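# Stuff washcloth into jar and put the lid on

## Task

Get the entire washcloth inside the jar, with no part left out, then fit the lid back on so the jar is closed.

## Robot and tools

Robot: two arms, left_arm and right_arm, each ending in a five-finger hand. The right arm has a right hand; the left arm has its mirror-image left hand. Calibrated bases in the scene frame: left_arm at (-0.011, +0.356, 0) m, right_arm at (-0.021, -0.243, 0) m, both facing nearly straight ahead. A two-camera stand sits behind the arms.

Scene frame: origin at table-top height, halfway between the nominal bases. +x points out over the table, +y toward the left arm, +z up. Arm names do not match image left/right. All reported positions (metres), quaternions (wxyz) and offsets use this frame.

Hand point: a point fixed to the palm, 0.05 m in front of it and 0.15 m from the wrist flange. Its +z runs along the straightened fingers, +y out of the palm, +x across the palm away from the thumb on the right hand and toward the thumb on the left hand. Straight fingertips reach 0.06-0.07 m past the point along +z, 0.06 m behind it along -y. A wrist bracket on the little-finger side can strike objects.

execute_actions(actions, cameras): actions is a list of actions. Each action is a table of up to 15 rows, each row one 1/30 s step; a short table keeps repeating its last row. Every row has 28 numbers, all in [-1, 1], for both arms even if one is idle: left dx, dy, dz, rx, ry, rz; left thumb_turn, thumb_bend, index, middle, ring, little, force_limit, speed; then the same 14 for the right arm. The six pose numbers are an offset from that arm's Hand target as it was when the action began, along scene-frame axes. Each row is measured from that starting target, not from the row before, so sending the same offset in a new action moves further. Scale: 1.0 equals 0.6 m or 180 degrees; rx, ry, rz form one rotation vector turning about the Hand target position. Six zeros re-request the current Hand target (also the way to stop pressing after being blocked). The controller clips commanded orientation to 40 degrees from the measured one. Images come back only when actions is empty or cameras names them (camera names: cam_head_left, cam_head_right, cam_high, cam_low, cam_left_wrist, cam_right_wrist; ["all"] for every one).

Hand numbers, absolute targets: -1 open, +1 closed. thumb_turn -1 beside the palm, +1 facing the fingers; thumb_bend -1 straight, +1 bent; fingers -1 straight, +1 curled. force_limit maps -1..+1 to about 0..10 N at the fingertip (0..15 N for the two thumb motors). speed rises linearly to full at +0.48 (full travel 0.49 s). There is no keep-as-is value: repeat the hand's eight numbers from the last executed row; if none yet in this scene, send hand_measured plus hand_force_limit and hand_speed. With the thumb in front, the hand holds objects about 0.035-0.065 m thick, handles down to about 0.025 m. For a soft grip close at speed -0.94 or below. To squeeze harder, raise force_limit and send a target more closed than hand_measured; to loosen, send one more open.

move(target, speed, blend, blocking, cameras): target is one 28-number row or a list of up to 15 rows, same layout and scale as above. Every row's pose numbers are offsets from the Hand targets at the start of the move, not from the previous row. speed is top path speed in m/s (0.002 to 4.3, default 0.25; turning at up to twice that in rad/s), one number or one per target. blend in metres rounds corners in a list (0 stops at each). blocking=false returns after about 0.5 s while motion continues. Paths are straight, end together, and cap at 10 s. The result adds a "move:" line: done, off_target, moving, held or fault, plus limits (paced = clipped pose, held = steps withheld).

wait(seconds 0-10) lets time pass holding the last commands. stop brakes a running move. zoom_image(camera, region=[x0, y0, x1, y1] pixels, at most 504 by 504) enlarges part of a camera's latest image. show_instructions shows reference pages. finished_scene(scene) ends the current scene irreversibly.

Reading results: end_effector_position and quat per arm; Hand target (the base for the next offsets); hand_measured (positions on target scale), hand_stopped_by (moving, target, force, stalled, fault), hand_load_n (fingertip load, positive when pushed open; a near-zero load after gripping means the grip was lost); joint positions, velocities, torques; motor temperatures. Arms commonly rest 1-3 cm (sometimes 5 cm) below or off the commanded pose without touching anything; send the missing distance as a new offset. Small moves may not start.

Avoid: anything ending up off the table; dropping or releasing moving objects; fast contacts, slams or pressing far past a contact; hitting fixed or heavy items; the two arms or hands touching or squeezing each other; paths passing near an arm's own base (go around it); holding loads or straining arms long, since motors at 85 °C give MOTOR HOT and at 100 °C the arm drops for 30-60 s. Objects may get small random nudges.

Each tool is called after "Request:" in YAML: its name, and indented under it one key for each argument.

Reference images:

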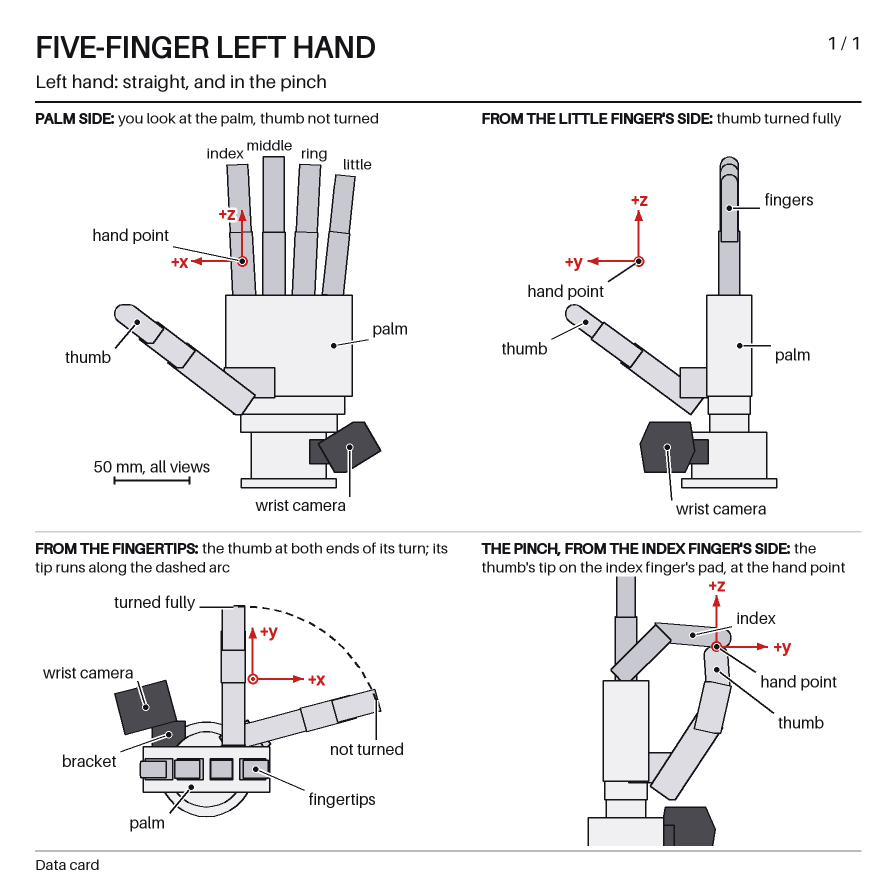

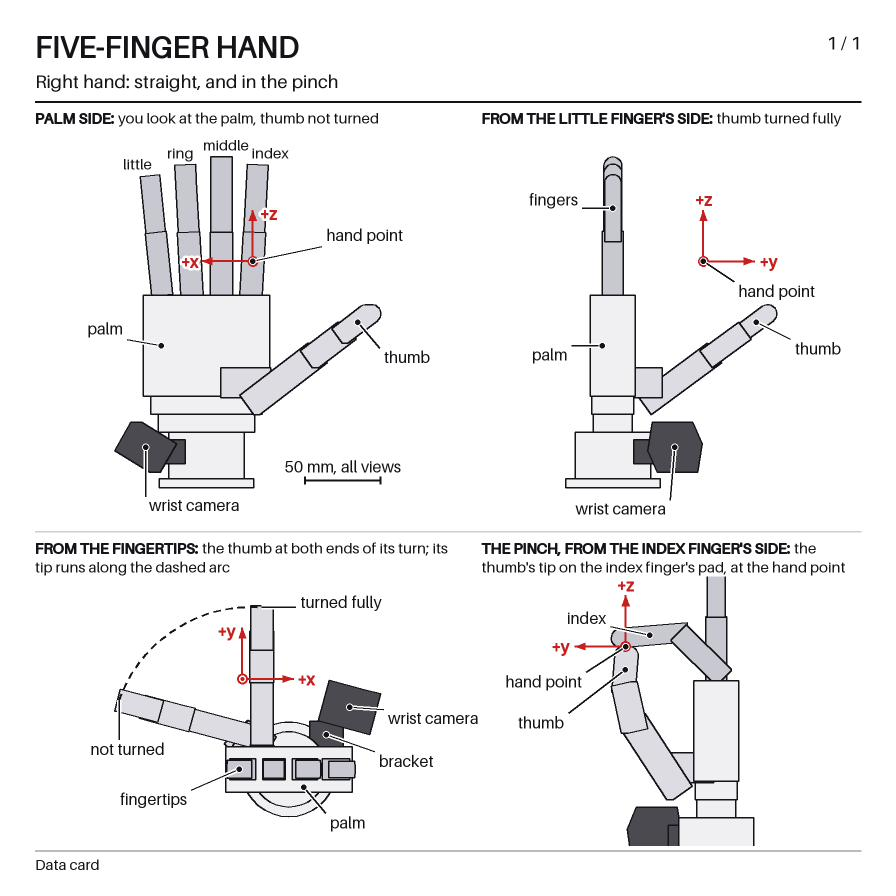

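## Session

Request:
execute_actions:
  actions: []

Scene clock: 0.00 s.
left_arm: end_effector_position=(+0.8819, +0.2968, +0.2278) hand_measured=(-1.000, -1.000, -1.000, -1.000, -1.000, -1.000) hand_load_n=(+0.0, +0.0, +0.0, +0.0, +0.0, +0.0) hand_stopped_by=(target, target, target, target, target, target) hand_force_limit=0.00 hand_speed=-0.80 end_effector_quat_wxyz=(+0.365, +0.104, +0.868, -0.320) | right_arm: end_effector_position=(+0.3229, -0.1432, +0.3432) hand_measured=(-1.000, -1.000, -1.000, -1.000, -1.000, -1.000) hand_load_n=(+0.0, +0.0, +0.0, +0.0, +0.0, +0.0) hand_stopped_by=(target, target, target, target, target, target) hand_force_limit=0.00 hand_speed=-0.80 end_effector_quat_wxyz=(-0.257, +0.537, +0.371, +0.713)
Joint positions: left_arm=[0.021 2.513 2.871 -1.121 0.7 1.524] | right_arm=[-0.079 0.55 0.34 0.507 -1.04 -1.571]
Joint velocities: within noise
Joint torques (N m): no reading
Motor temperatures (°C): left_arm=[31 27 30 31 31 26] | right_arm=[28 33 27 29 27 27]
Heat: left arm: hottest waist 31 °C; right arm: hottest shoulder 33 °C.
Hand target: left_arm +0.8839, +0.2968, +0.2488; +0.382, +0.111, +0.861, -0.317 | right_arm +0.3237, -0.1433, +0.3603; -0.250, +0.526, +0.377, +0.721

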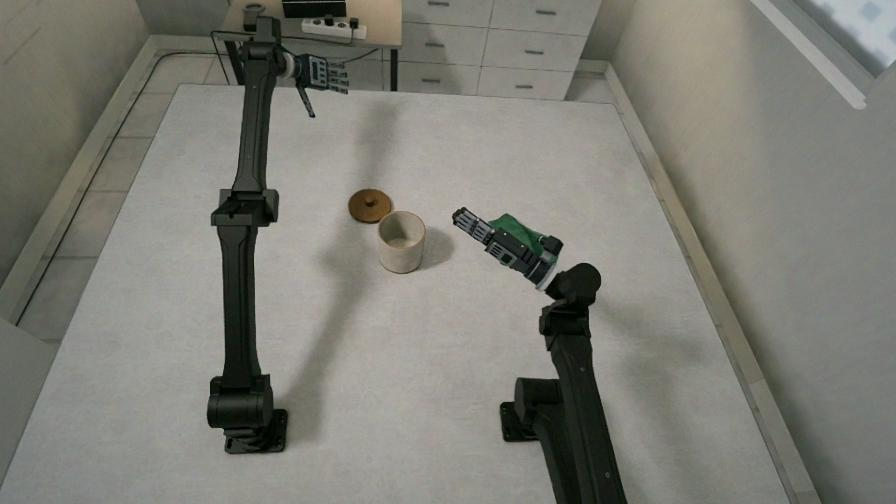

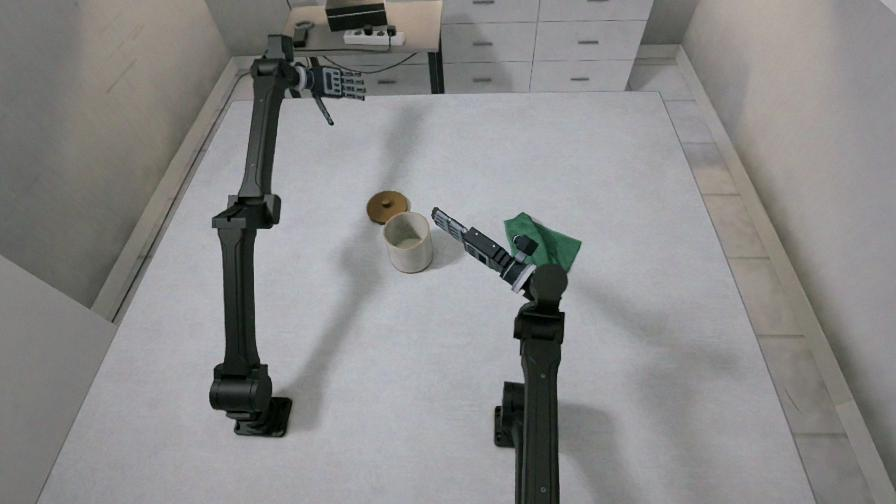

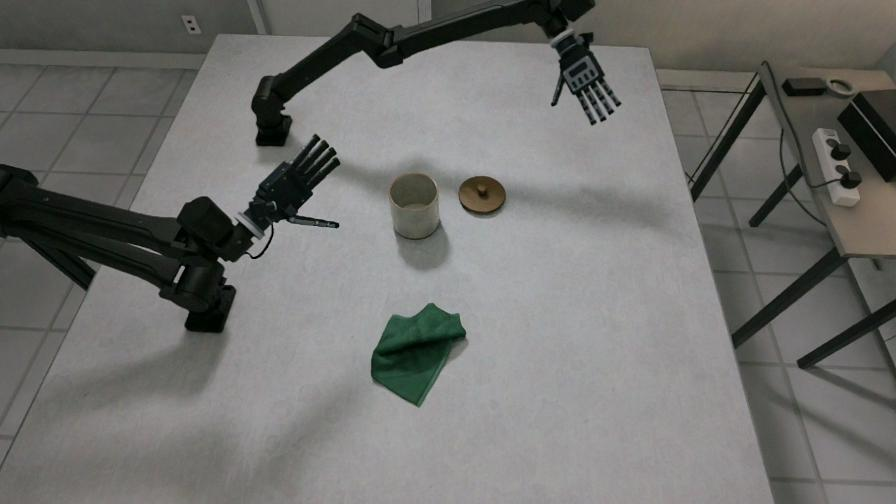

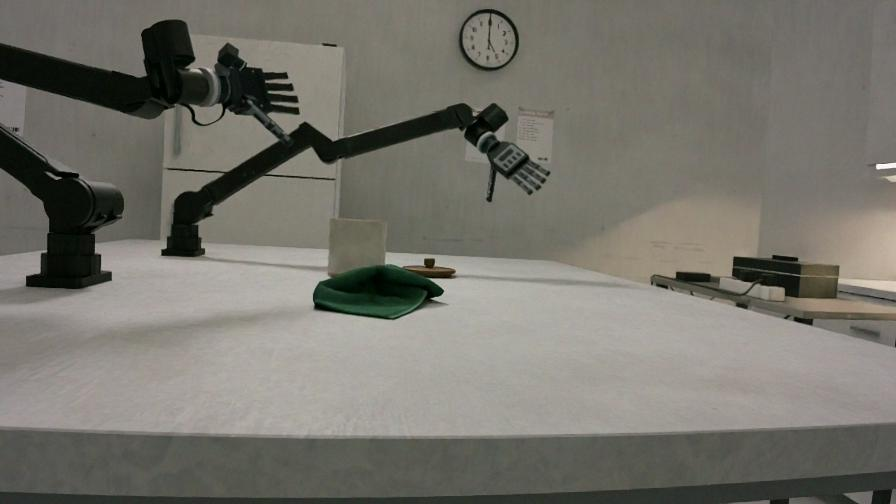

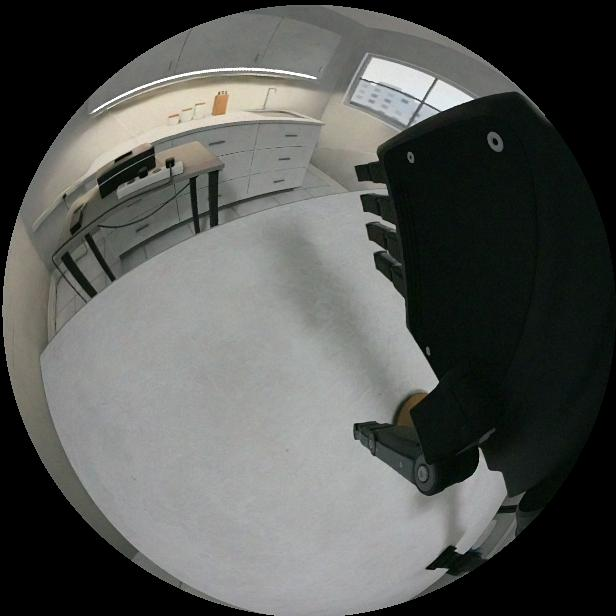

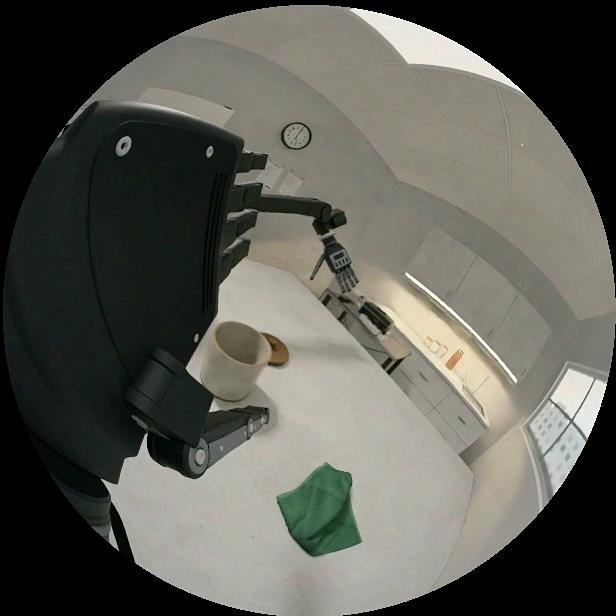

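Request:
zoom_image:
  camera: "cam_high"
  region: [350, 150, 550, 260]

Request:
zoom_image:
  camera: "cam_high"
  region: [340, 280, 500, 420]

Request:
zoom_image:
  camera: "cam_low"
  region: [280, 190, 500, 340]

Scaled by 2.520 from the camera's 896x504 image, which has a finer 1280x720 frame.

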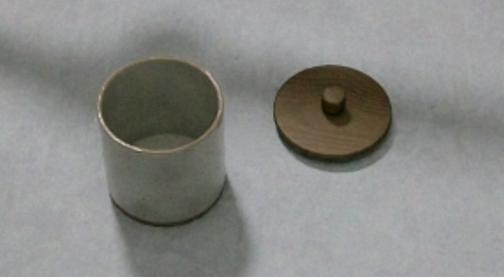

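Scaled by 3.150 from the camera's 896x504 image, which has a finer 1280x720 frame.

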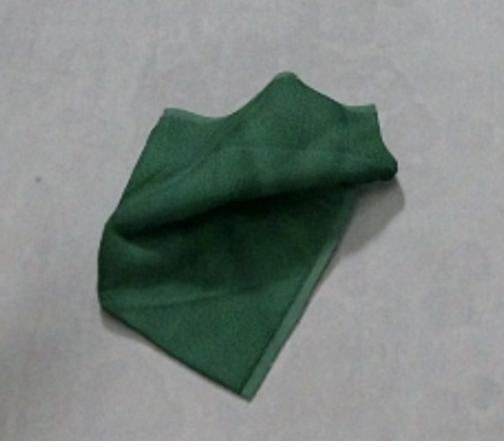

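Scaled by 2.291 from the camera's 896x504 image, which has a finer 1280x720 frame.

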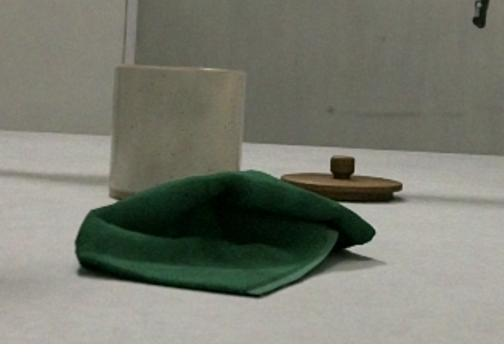

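Request:
move:
  target: [-0.478, -0.266, -0.048, -0.2345, 0.167, 0.2114, 1, -0.4, -0.5, -0.5, -0.5, -0.5, 0, 0, 0.194, -0.311, -0.234, 0.2823, 0.5411, -0.1179, 1, -0.4, -0.5, -0.5, -0.5, -0.5, 0, 0]
  cameras: ["all"]

Scene clock: 293.13 s.
left_arm: end_effector_position=(+0.5963, +0.1431, +0.2059) hand_measured=(+1.000, -0.400, -0.500, -0.500, -0.500, -0.500) hand_load_n=(+0.0, +0.5, +0.0, +0.0, +0.0, +0.0) hand_stopped_by=(target, target, target, target, target, target) hand_force_limit=0.00 hand_speed=0.00 end_effector_quat_wxyz=(+0.238, -0.397, +0.755, -0.464) | right_arm: end_effector_position=(+0.4239, -0.3174, +0.2027) hand_measured=(+1.000, -0.400, -0.500, -0.500, -0.500, -0.500) hand_load_n=(+0.5, +0.0, +0.0, +0.0, +0.0, +0.0) hand_stopped_by=(target, target, target, target, target, target) hand_force_limit=0.00 hand_speed=0.00 end_effector_quat_wxyz=(-0.500, +0.778, -0.332, +0.189)
Joint positions: left_arm=[-0.205 1.573 1.239 -0.174 0.363 0.185] | right_arm=[-0.482 1.387 1.093 -0.793 -1.064 -0.987]
Joint torques (N m): left_arm=[-0.09 -14.45 8.43 3.14 0.01 -0.04] | right_arm=[-0.67 -8.23 11.74 1.06 -0.71 -0.2]
Motor temperatures (°C): left_arm=[30 48 47 30 30 25] | right_arm=[28 32 43 29 27 25]
Heat: left arm: hottest shoulder 48 °C; right arm: hottest elbow 43 °C.
Hand target: left_arm +0.5970, +0.1371, +0.2200; +0.248, -0.390, +0.748, -0.476 | right_arm +0.4401, -0.3299, +0.2198; -0.496, +0.779, -0.324, +0.205
Off the commanded pose: left_arm 0.015 m, 2 deg | right_arm 0.027 m, 2 deg.
move: off_target (left_arm, right_arm)

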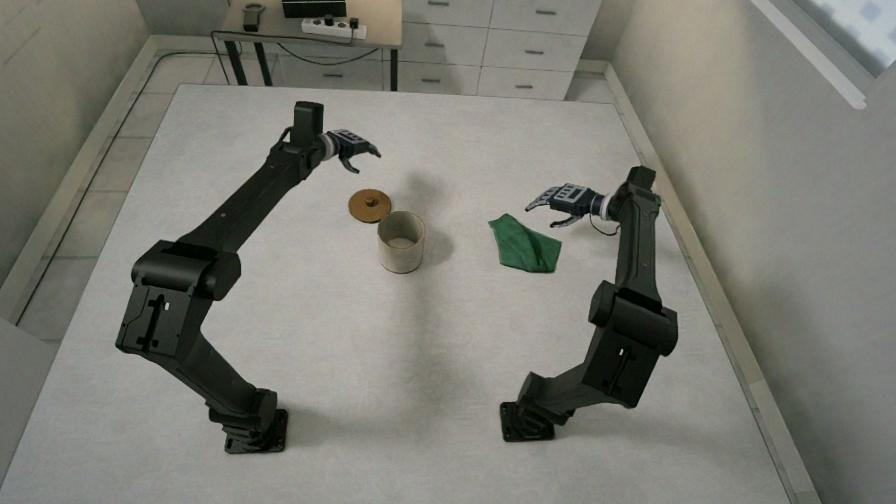

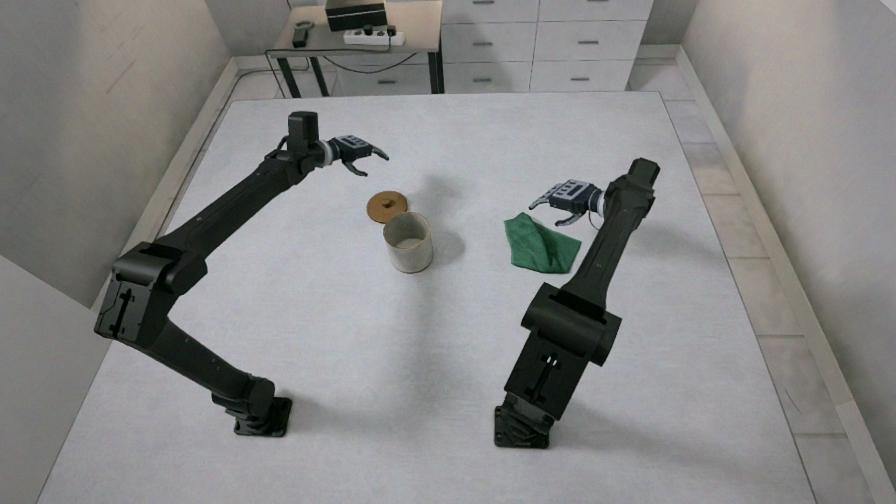

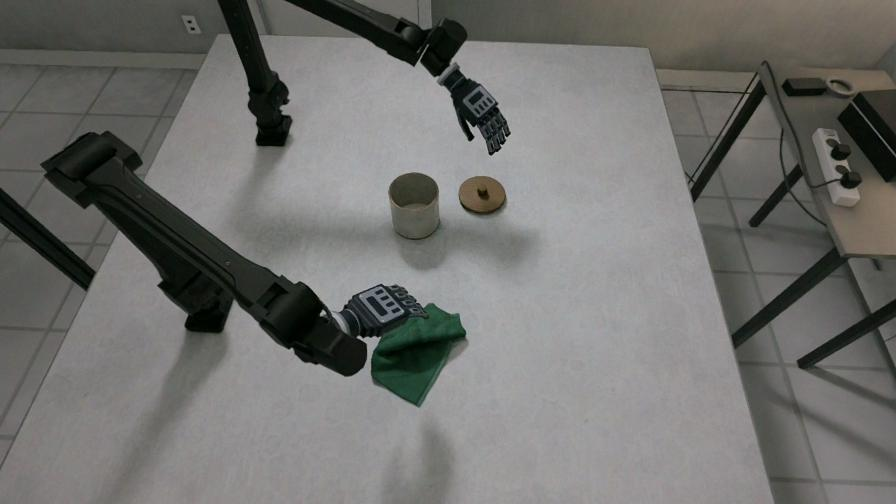

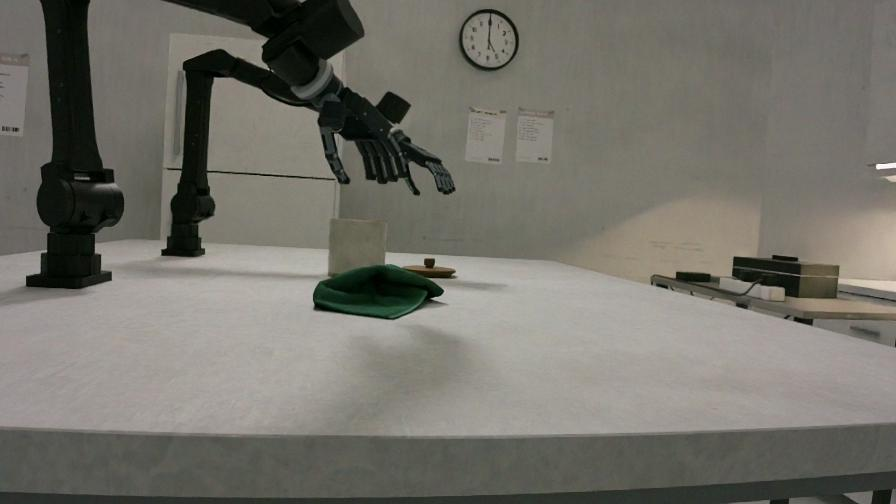

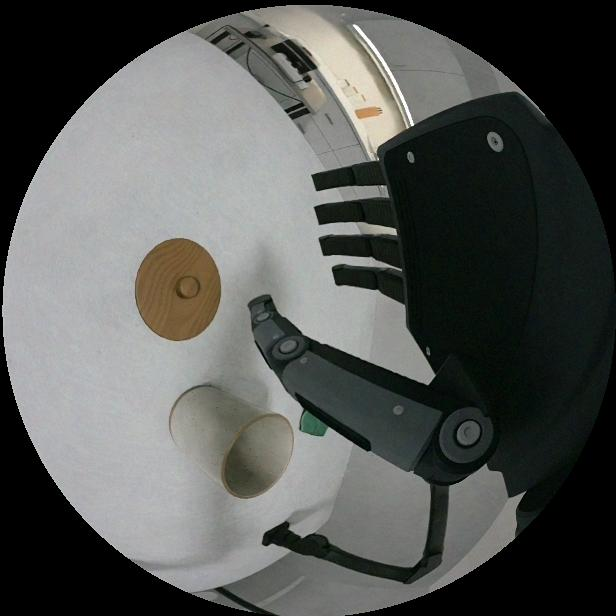

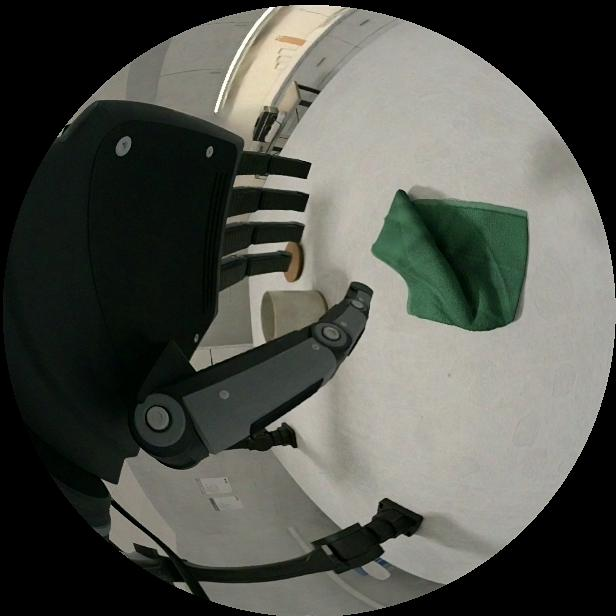

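Request:
move:
  target: [0, 0, -0.15, 0, 0, 0, 1, -0.4, -0.5, -0.5, -0.5, -0.5, 0, 0, 0.06, 0.0765, -0.083, 0, 0, -0.5, 1, -0.4, -0.5, -0.5, -0.95, -0.95, 0, 0]
  cameras: ["cam_high", "cam_low", "cam_left_wrist", "cam_right_wrist"]

Scene clock: 336.83 s.
left_arm: end_effector_position=(+0.5952, +0.1434, +0.1314) hand_measured=(+1.000, -0.400, -0.500, -0.500, -0.500, -0.500) hand_load_n=(+0.0, +0.0, +0.0, +0.0, +0.0, +0.0) hand_stopped_by=(target, target, target, target, target, target) hand_force_limit=0.00 hand_speed=0.00 end_effector_quat_wxyz=(+0.247, -0.392, +0.751, -0.471) | right_arm: end_effector_position=(+0.4542, -0.2905, +0.1479) hand_measured=(+1.000, -0.400, -0.500, -0.500, -0.950, -0.950) hand_load_n=(+0.0, +0.0, +0.0, +0.0, +0.0, -0.5) hand_stopped_by=(target, target, target, target, target, target) hand_force_limit=0.00 hand_speed=0.00 end_effector_quat_wxyz=(+0.187, -0.334, +0.781, -0.494)
Joint positions: left_arm=[-0.205 1.649 1.104 0.062 0.363 0.185] | right_arm=[0.14 1.227 0.754 -0.208 0.791 0.481]
Joint torques (N m): left_arm=[0.56 -13.68 7.92 3.19 0.02 -0.11] | right_arm=[0.79 -5.95 11.6 1.61 0.44 -0.06]
Motor temperatures (°C): left_arm=[30 42 45 30 29 25] | right_arm=[28 32 48 29 27 25]
Heat: left arm: hottest elbow 45 °C; right arm: hottest elbow 48 °C.
Hand target: left_arm +0.5971, +0.1371, +0.1301; +0.248, -0.390, +0.748, -0.476 | right_arm +0.4762, -0.2841, +0.1701; +0.206, -0.322, +0.780, -0.496
Off the commanded pose: left_arm 0.007 m, 1 deg | right_arm 0.032 m, 3 deg.
move: off_target (right_arm)
Images, in order (width x height): cam_high 896x504, cam_low 896x504, cam_left_wrist 616x616, cam_right_wrist 616x616.

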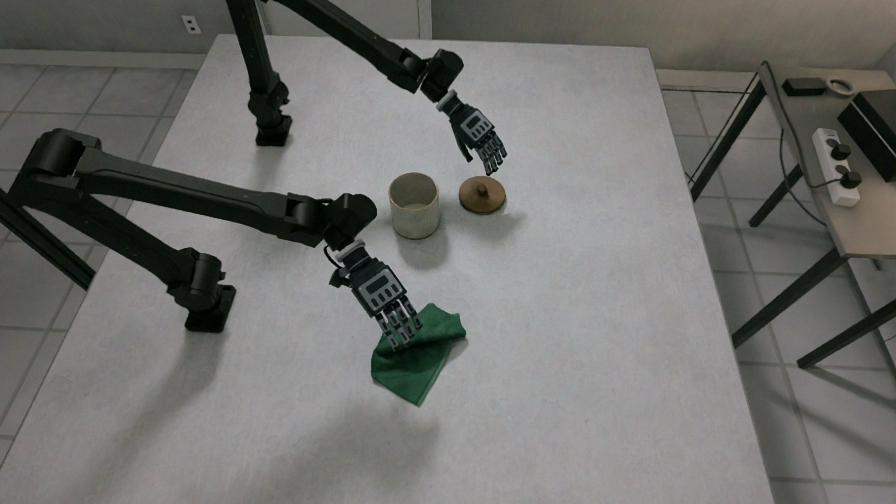

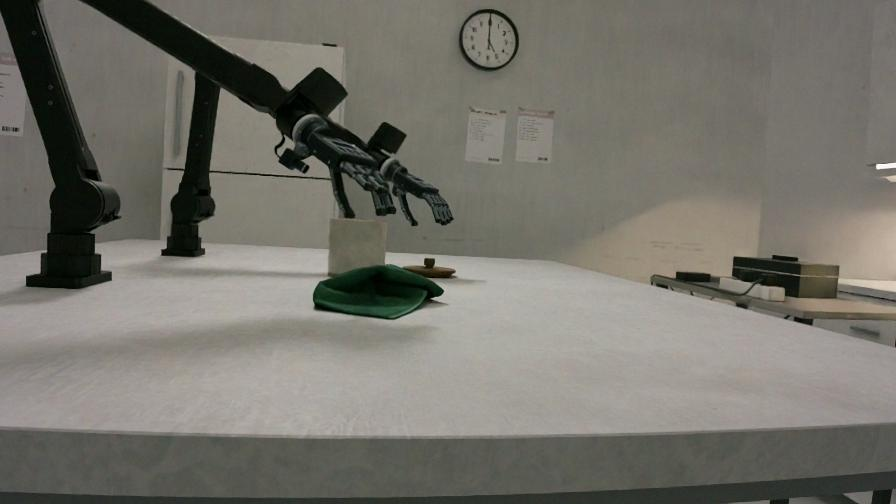

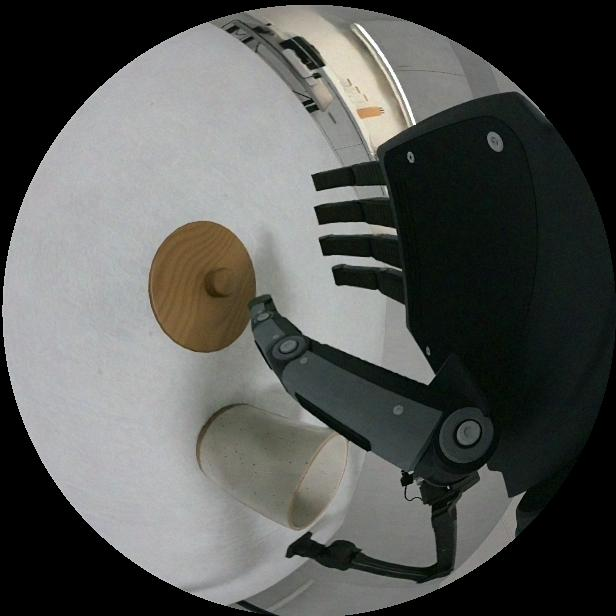

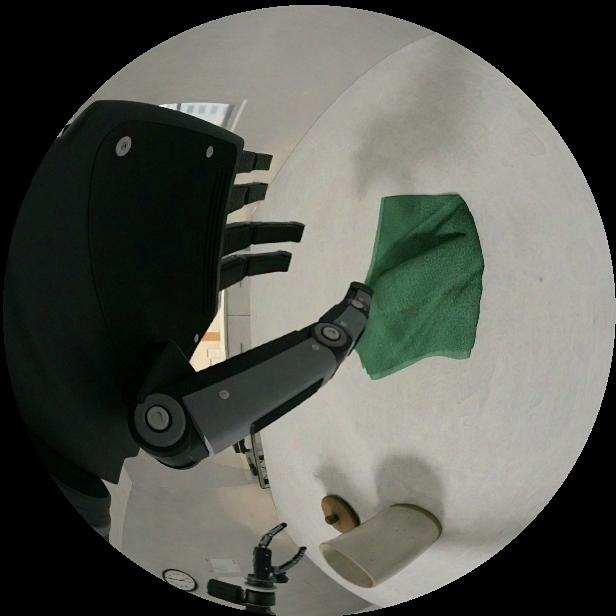

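Request:
move:
  target: [0, 0, 0, 0, 0, 0, 1, -0.4, -0.5, -0.5, -0.5, -0.5, 0, 0, 0.034, 0.008, -0.165, 0.01, 0.0, 0, 1, -0.4, -0.5, -0.5, -0.95, -0.95, 0, 0]
  cameras: ["cam_high", "cam_low", "cam_right_wrist"]
  speed: 0.15

Scene clock: 350.70 s.
left_arm: end_effector_position=(+0.5952, +0.1434, +0.1314) hand_measured=(+1.000, -0.400, -0.500, -0.500, -0.500, -0.500) hand_load_n=(+0.0, +0.0, +0.0, +0.0, -0.5, +0.0) hand_stopped_by=(target, target, target, target, target, target) hand_force_limit=0.00 hand_speed=0.00 end_effector_quat_wxyz=(+0.247, -0.392, +0.751, -0.471) | right_arm: end_effector_position=(+0.4948, -0.2817, +0.0758) hand_measured=(+1.000, -0.400, -0.500, -0.500, -0.950, -0.950) hand_load_n=(+0.0, +0.0, +0.0, +0.0, +0.0, +0.0) hand_stopped_by=(target, target, target, target, target, target) hand_force_limit=0.00 hand_speed=0.00 end_effector_quat_wxyz=(+0.206, -0.323, +0.786, -0.486)
Joint positions: left_arm=[-0.205 1.649 1.104 0.062 0.363 0.185] | right_arm=[0.14 1.46 0.735 0.058 0.772 0.513]
Joint torques (N m): left_arm=[-0.21 -13.04 7.83 3.22 0.05 -0.1] | right_arm=[0.26 -8.29 5.97 2.61 0.29 -0.06]
Heat: left arm: hottest elbow 44 °C; right arm: hottest elbow 45 °C.
Hand target: left_arm +0.5971, +0.1371, +0.1301; +0.248, -0.390, +0.748, -0.476 | right_arm +0.4965, -0.2793, +0.0711; +0.211, -0.319, +0.787, -0.484
Off the commanded pose: left_arm 0.007 m, 1 deg | right_arm 0.006 m, 1 deg.
move: done
Images, in order (width x height): cam_high 896x504, cam_low 896x504, cam_right_wrist 616x616.

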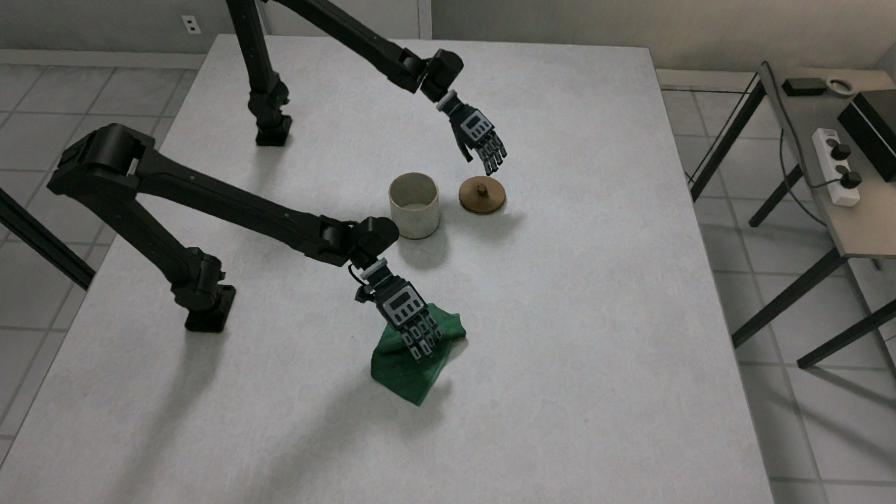

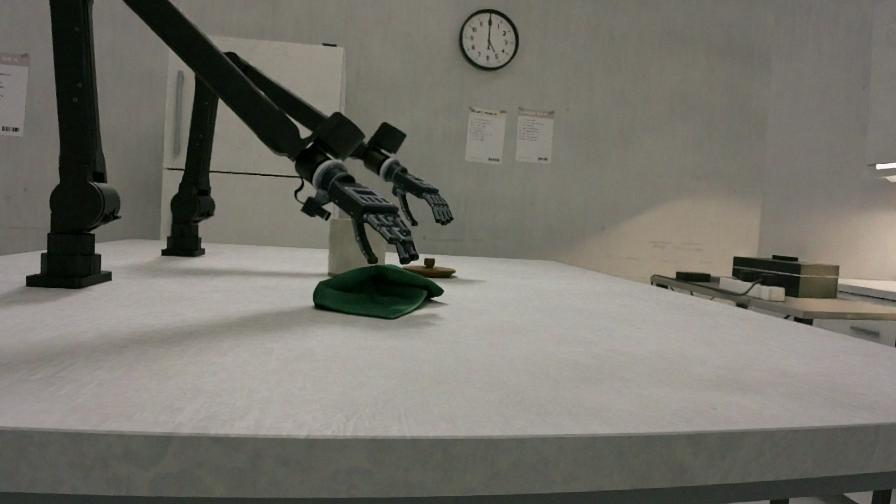

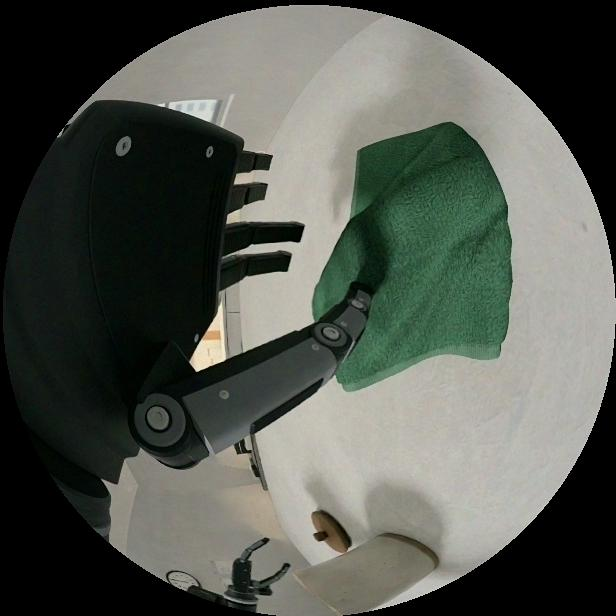

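Request:
move:
  target: [0, 0, 0, 0, 0, 0, 1, -0.4, -0.5, -0.5, -0.5, -0.5, 0, 0, -0.034, -0.005, -0.088, 0.0, 0.0, 0, 1, -0.4, -0.5, -0.5, -0.95, -0.95, 0, 0]
  cameras: ["cam_high", "cam_low", "cam_right_wrist"]
  speed: 0.12

Scene clock: 366.07 s.
left_arm: end_effector_position=(+0.5952, +0.1434, +0.1314) hand_measured=(+1.000, -0.400, -0.500, -0.500, -0.500, -0.500) hand_load_n=(+0.0, +0.0, +0.0, +0.0, +0.0, +0.0) hand_stopped_by=(target, target, target, target, target, target) hand_force_limit=0.00 hand_speed=0.00 end_effector_quat_wxyz=(+0.247, -0.392, +0.751, -0.471) | right_arm: end_effector_position=(+0.4781, -0.2833, +0.0264) hand_measured=(+1.000, -0.400, -0.500, -0.500, -0.950, -0.950) hand_load_n=(+0.0, +0.0, +0.0, +0.0, +0.0, +0.0) hand_stopped_by=(target, target, target, target, target, target) hand_force_limit=0.00 hand_speed=0.00 end_effector_quat_wxyz=(+0.211, -0.320, +0.785, -0.487)
Joint positions: left_arm=[-0.205 1.649 1.104 0.062 0.363 0.185] | right_arm=[0.14 1.543 0.636 0.249 0.772 0.516]
Joint torques (N m): left_arm=[-0.32 -12.45 7.9 3.11 -0.04 -0.07] | right_arm=[0.09 -7.82 4.7 2.77 0.26 -0.09]
Motor temperatures (°C): left_arm=[30 38 44 30 29 25] | right_arm=[28 32 42 29 27 25]
Heat: left arm: hottest elbow 44 °C; right arm: hottest elbow 42 °C.
Hand target: left_arm +0.5971, +0.1371, +0.1301; +0.248, -0.390, +0.748, -0.476 | right_arm +0.4761, -0.2823, +0.0182; +0.211, -0.319, +0.787, -0.484
Off the commanded pose: left_arm 0.007 m, 1 deg | right_arm 0.008 m, 0 deg.
move: done
Images, in order (width x height): cam_high 896x504, cam_low 896x504, cam_right_wrist 616x616.

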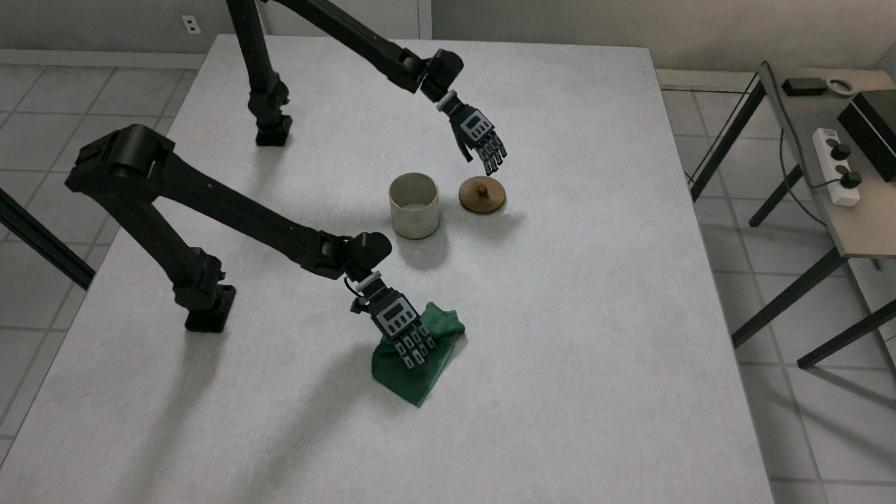

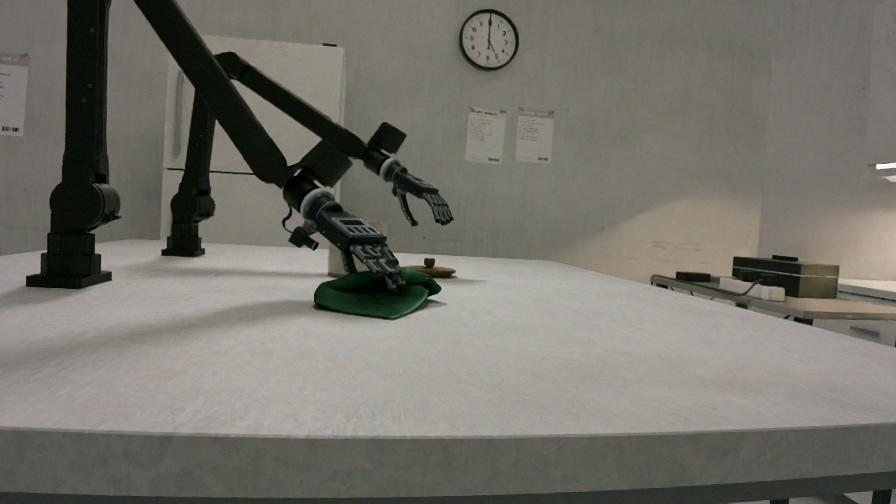

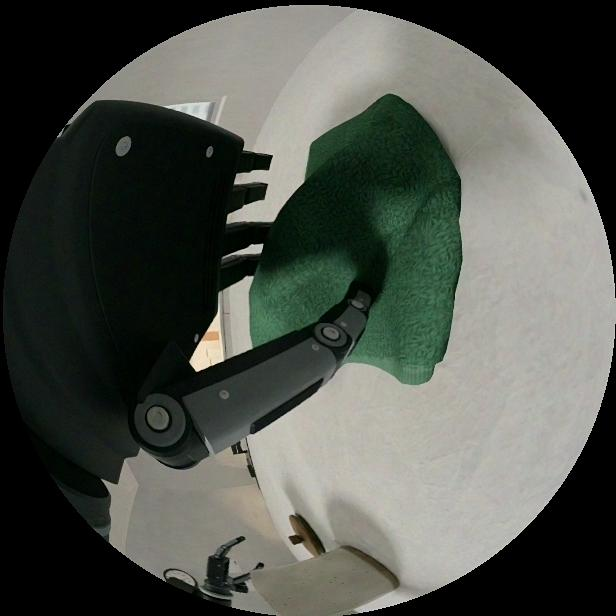

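Request:
execute_actions:
  actions:
    - [[0,0,0,0,0,0,1,-0.4,-0.5,-0.5,-0.5,-0.5,0,0,0,0,0,0,0,0,1,-0.3,0.3,0.3,0.3,-0.95,-0.1,-0.4]]
  cameras: ["cam_right_wrist"]

Request:
execute_actions:
  actions:
    - [[0,0,0,0,0,0,1,-0.4,-0.5,-0.5,-0.5,-0.5,0,0,0,0,0,0,0,0,1,0.4,0.4,0.4,0.4,-0.95,-0.1,-0.5]]
  cameras: ["cam_right_wrist"]

Scene clock: 381.40 s.
left_arm: end_effector_position=(+0.5952, +0.1434, +0.1314) hand_measured=(+1.000, -0.400, -0.500, -0.500, -0.500, -0.500) hand_load_n=(+0.0, +0.0, +0.0, +0.0, +0.0, +0.0) hand_stopped_by=(target, target, target, target, target, target) hand_force_limit=0.00 hand_speed=0.00 end_effector_quat_wxyz=(+0.247, -0.392, +0.751, -0.471) | right_arm: end_effector_position=(+0.4783, -0.2832, +0.0262) hand_measured=(+1.000, -0.302, +0.264, +0.210, +0.300, -0.950) hand_load_n=(-0.5, +10.5, +9.5, +7.0, +0.5, +0.0) hand_stopped_by=(target, target, force, force, target, target) hand_force_limit=-0.10 hand_speed=-0.40 end_effector_quat_wxyz=(+0.211, -0.320, +0.785, -0.486)
Joint positions: left_arm=[-0.205 1.649 1.104 0.062 0.363 0.185] | right_arm=[0.14 1.543 0.636 0.25 0.771 0.516]
Joint torques (N m): left_arm=[-0.15 -14.15 7.9 3.1 0.04 -0.05] | right_arm=[0.03 -7.88 4.68 2.7 0.27 -0.09]
Heat: left arm: hottest elbow 43 °C; right arm: hottest elbow 39 °C.
Hand target: left_arm +0.5971, +0.1371, +0.1301; +0.248, -0.390, +0.748, -0.476 | right_arm +0.4761, -0.2823, +0.0182; +0.211, -0.319, +0.787, -0.484
Off the commanded pose: left_arm 0.007 m, 1 deg | right_arm 0.008 m, 0 deg.
Images, in order (width x height): cam_right_wrist 616x616.

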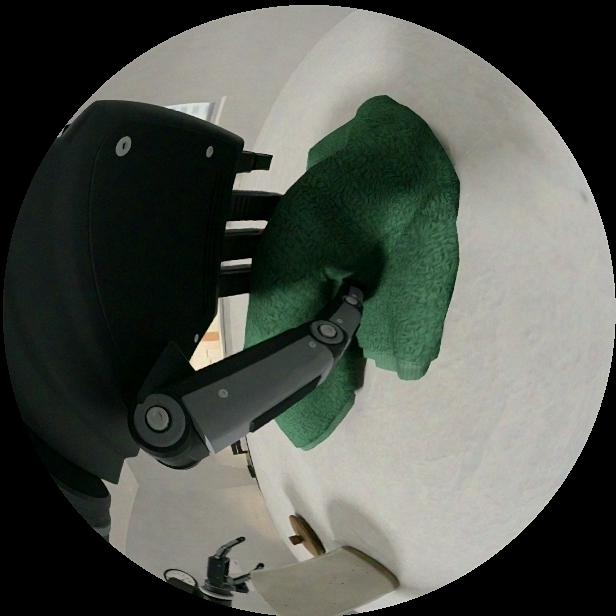

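Scene clock: 382.10 s.
left_arm: end_effector_position=(+0.5952, +0.1434, +0.1314) hand_measured=(+1.000, -0.400, -0.500, -0.500, -0.500, -0.500) hand_load_n=(+0.0, +0.0, +0.0, +0.0, +0.0, +0.0) hand_stopped_by=(target, target, target, target, target, target) hand_force_limit=0.00 hand_speed=0.00 end_effector_quat_wxyz=(+0.247, -0.392, +0.751, -0.471) | right_arm: end_effector_position=(+0.4783, -0.2832, +0.0262) hand_measured=(+1.000, -0.302, +0.264, +0.210, +0.400, -0.950) hand_load_n=(-0.5, +11.0, +9.5, +6.5, +1.0, +0.0) hand_stopped_by=(target, force, force, force, target, target) hand_force_limit=-0.10 hand_speed=-0.50 end_effector_quat_wxyz=(+0.211, -0.320, +0.785, -0.486)
Joint positions: left_arm=[-0.205 1.649 1.104 0.062 0.363 0.185] | right_arm=[0.14 1.543 0.636 0.25 0.771 0.516]
Joint torques (N m): left_arm=[-0.85 -13.16 7.79 3.15 -0.03 -0.1] | right_arm=[0.09 -7.88 4.68 2.7 0.27 -0.09]
Heat: left arm: hottest elbow 43 °C; right arm: hottest elbow 39 °C.
Hand target: left_arm +0.5971, +0.1371, +0.1301; +0.248, -0.390, +0.748, -0.476 | right_arm +0.4761, -0.2823, +0.0182; +0.211, -0.319, +0.787, -0.484
Off the commanded pose: left_arm 0.007 m, 1 deg | right_arm 0.008 m, 0 deg.
Images, in order (width x height): cam_right_wrist 616x616.

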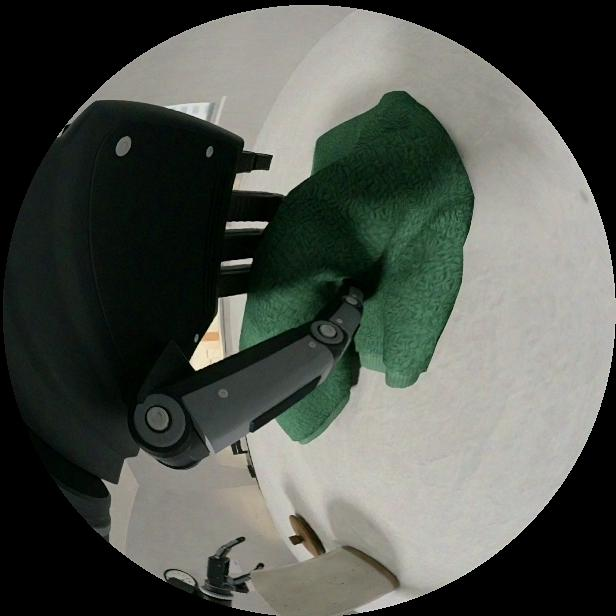

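Request:
move:
  target: [0, 0, 0, 0, 0, 0, 1, -0.4, -0.5, -0.5, -0.5, -0.5, 0, 0, 0, 0, 0.55, 0, 0, 0, 1, 0.4, 0.4, 0.4, 0.4, -0.95, -0.1, -0.5]
  cameras: ["cam_high", "cam_low", "cam_right_wrist"]
  speed: 0.2

Scene clock: 390.47 s.
left_arm: end_effector_position=(+0.5952, +0.1434, +0.1314) hand_measured=(+1.000, -0.400, -0.500, -0.500, -0.500, -0.500) hand_load_n=(+0.0, +0.0, +0.0, +0.0, +0.0, +0.0) hand_stopped_by=(target, target, target, target, target, target) hand_force_limit=0.00 hand_speed=0.00 end_effector_quat_wxyz=(+0.247, -0.392, +0.751, -0.471) | right_arm: end_effector_position=(+0.4632, -0.2845, +0.3123) hand_measured=(+1.000, -0.302, +0.264, +0.210, +0.400, -0.950) hand_load_n=(-0.5, +11.0, +9.0, +7.0, +0.0, +0.0) hand_stopped_by=(target, force, force, force, target, target) hand_force_limit=-0.10 hand_speed=-0.50 end_effector_quat_wxyz=(+0.185, -0.336, +0.790, -0.478)
Joint positions: left_arm=[-0.205 1.649 1.104 0.062 0.363 0.185] | right_arm=[0.14 1.152 1.161 -0.731 0.769 0.516]
Joint torques (N m): left_arm=[-0.38 -13.39 7.9 2.97 -0.05 -0.08] | right_arm=[0.09 -6.95 13 1.68 0.37 -0.1]
Heat: left arm: hottest elbow 43 °C; right arm: hottest elbow 39 °C.
Hand target: left_arm +0.5971, +0.1371, +0.1301; +0.248, -0.390, +0.748, -0.476 | right_arm +0.4762, -0.2822, +0.3483; +0.211, -0.319, +0.787, -0.484
Off the commanded pose: left_arm 0.007 m, 1 deg | right_arm 0.038 m, 4 deg.
move: off_target (right_arm)
Images, in order (width x height): cam_high 896x504, cam_low 896x504, cam_right_wrist 616x616.

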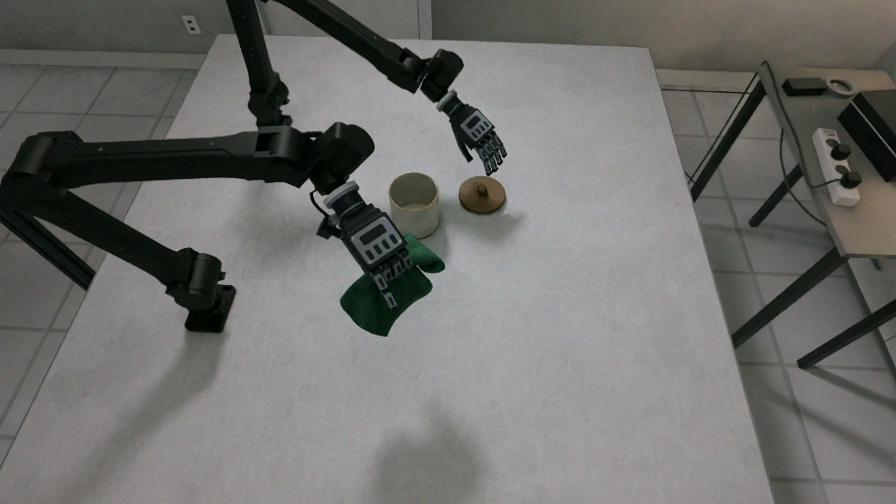

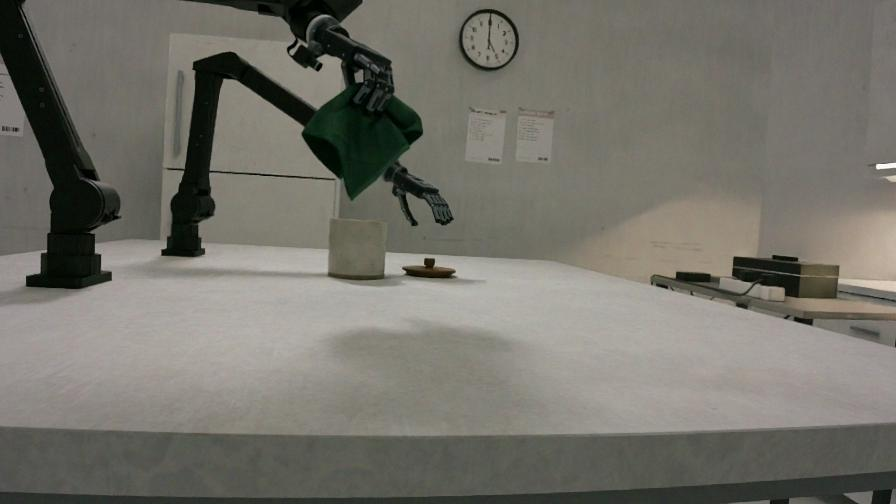

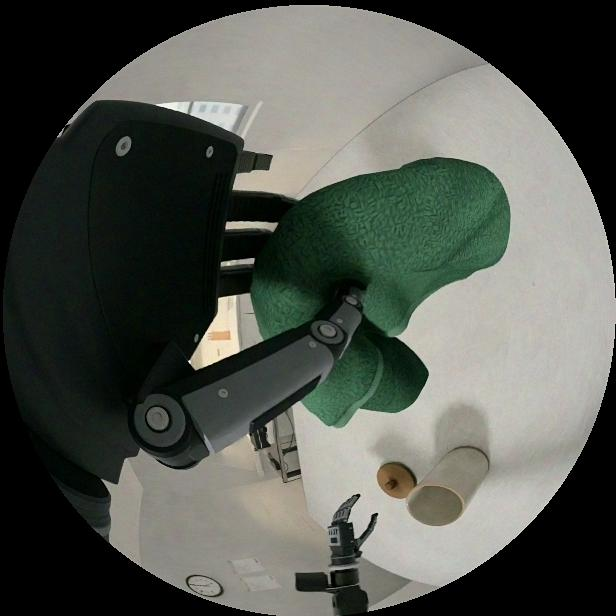

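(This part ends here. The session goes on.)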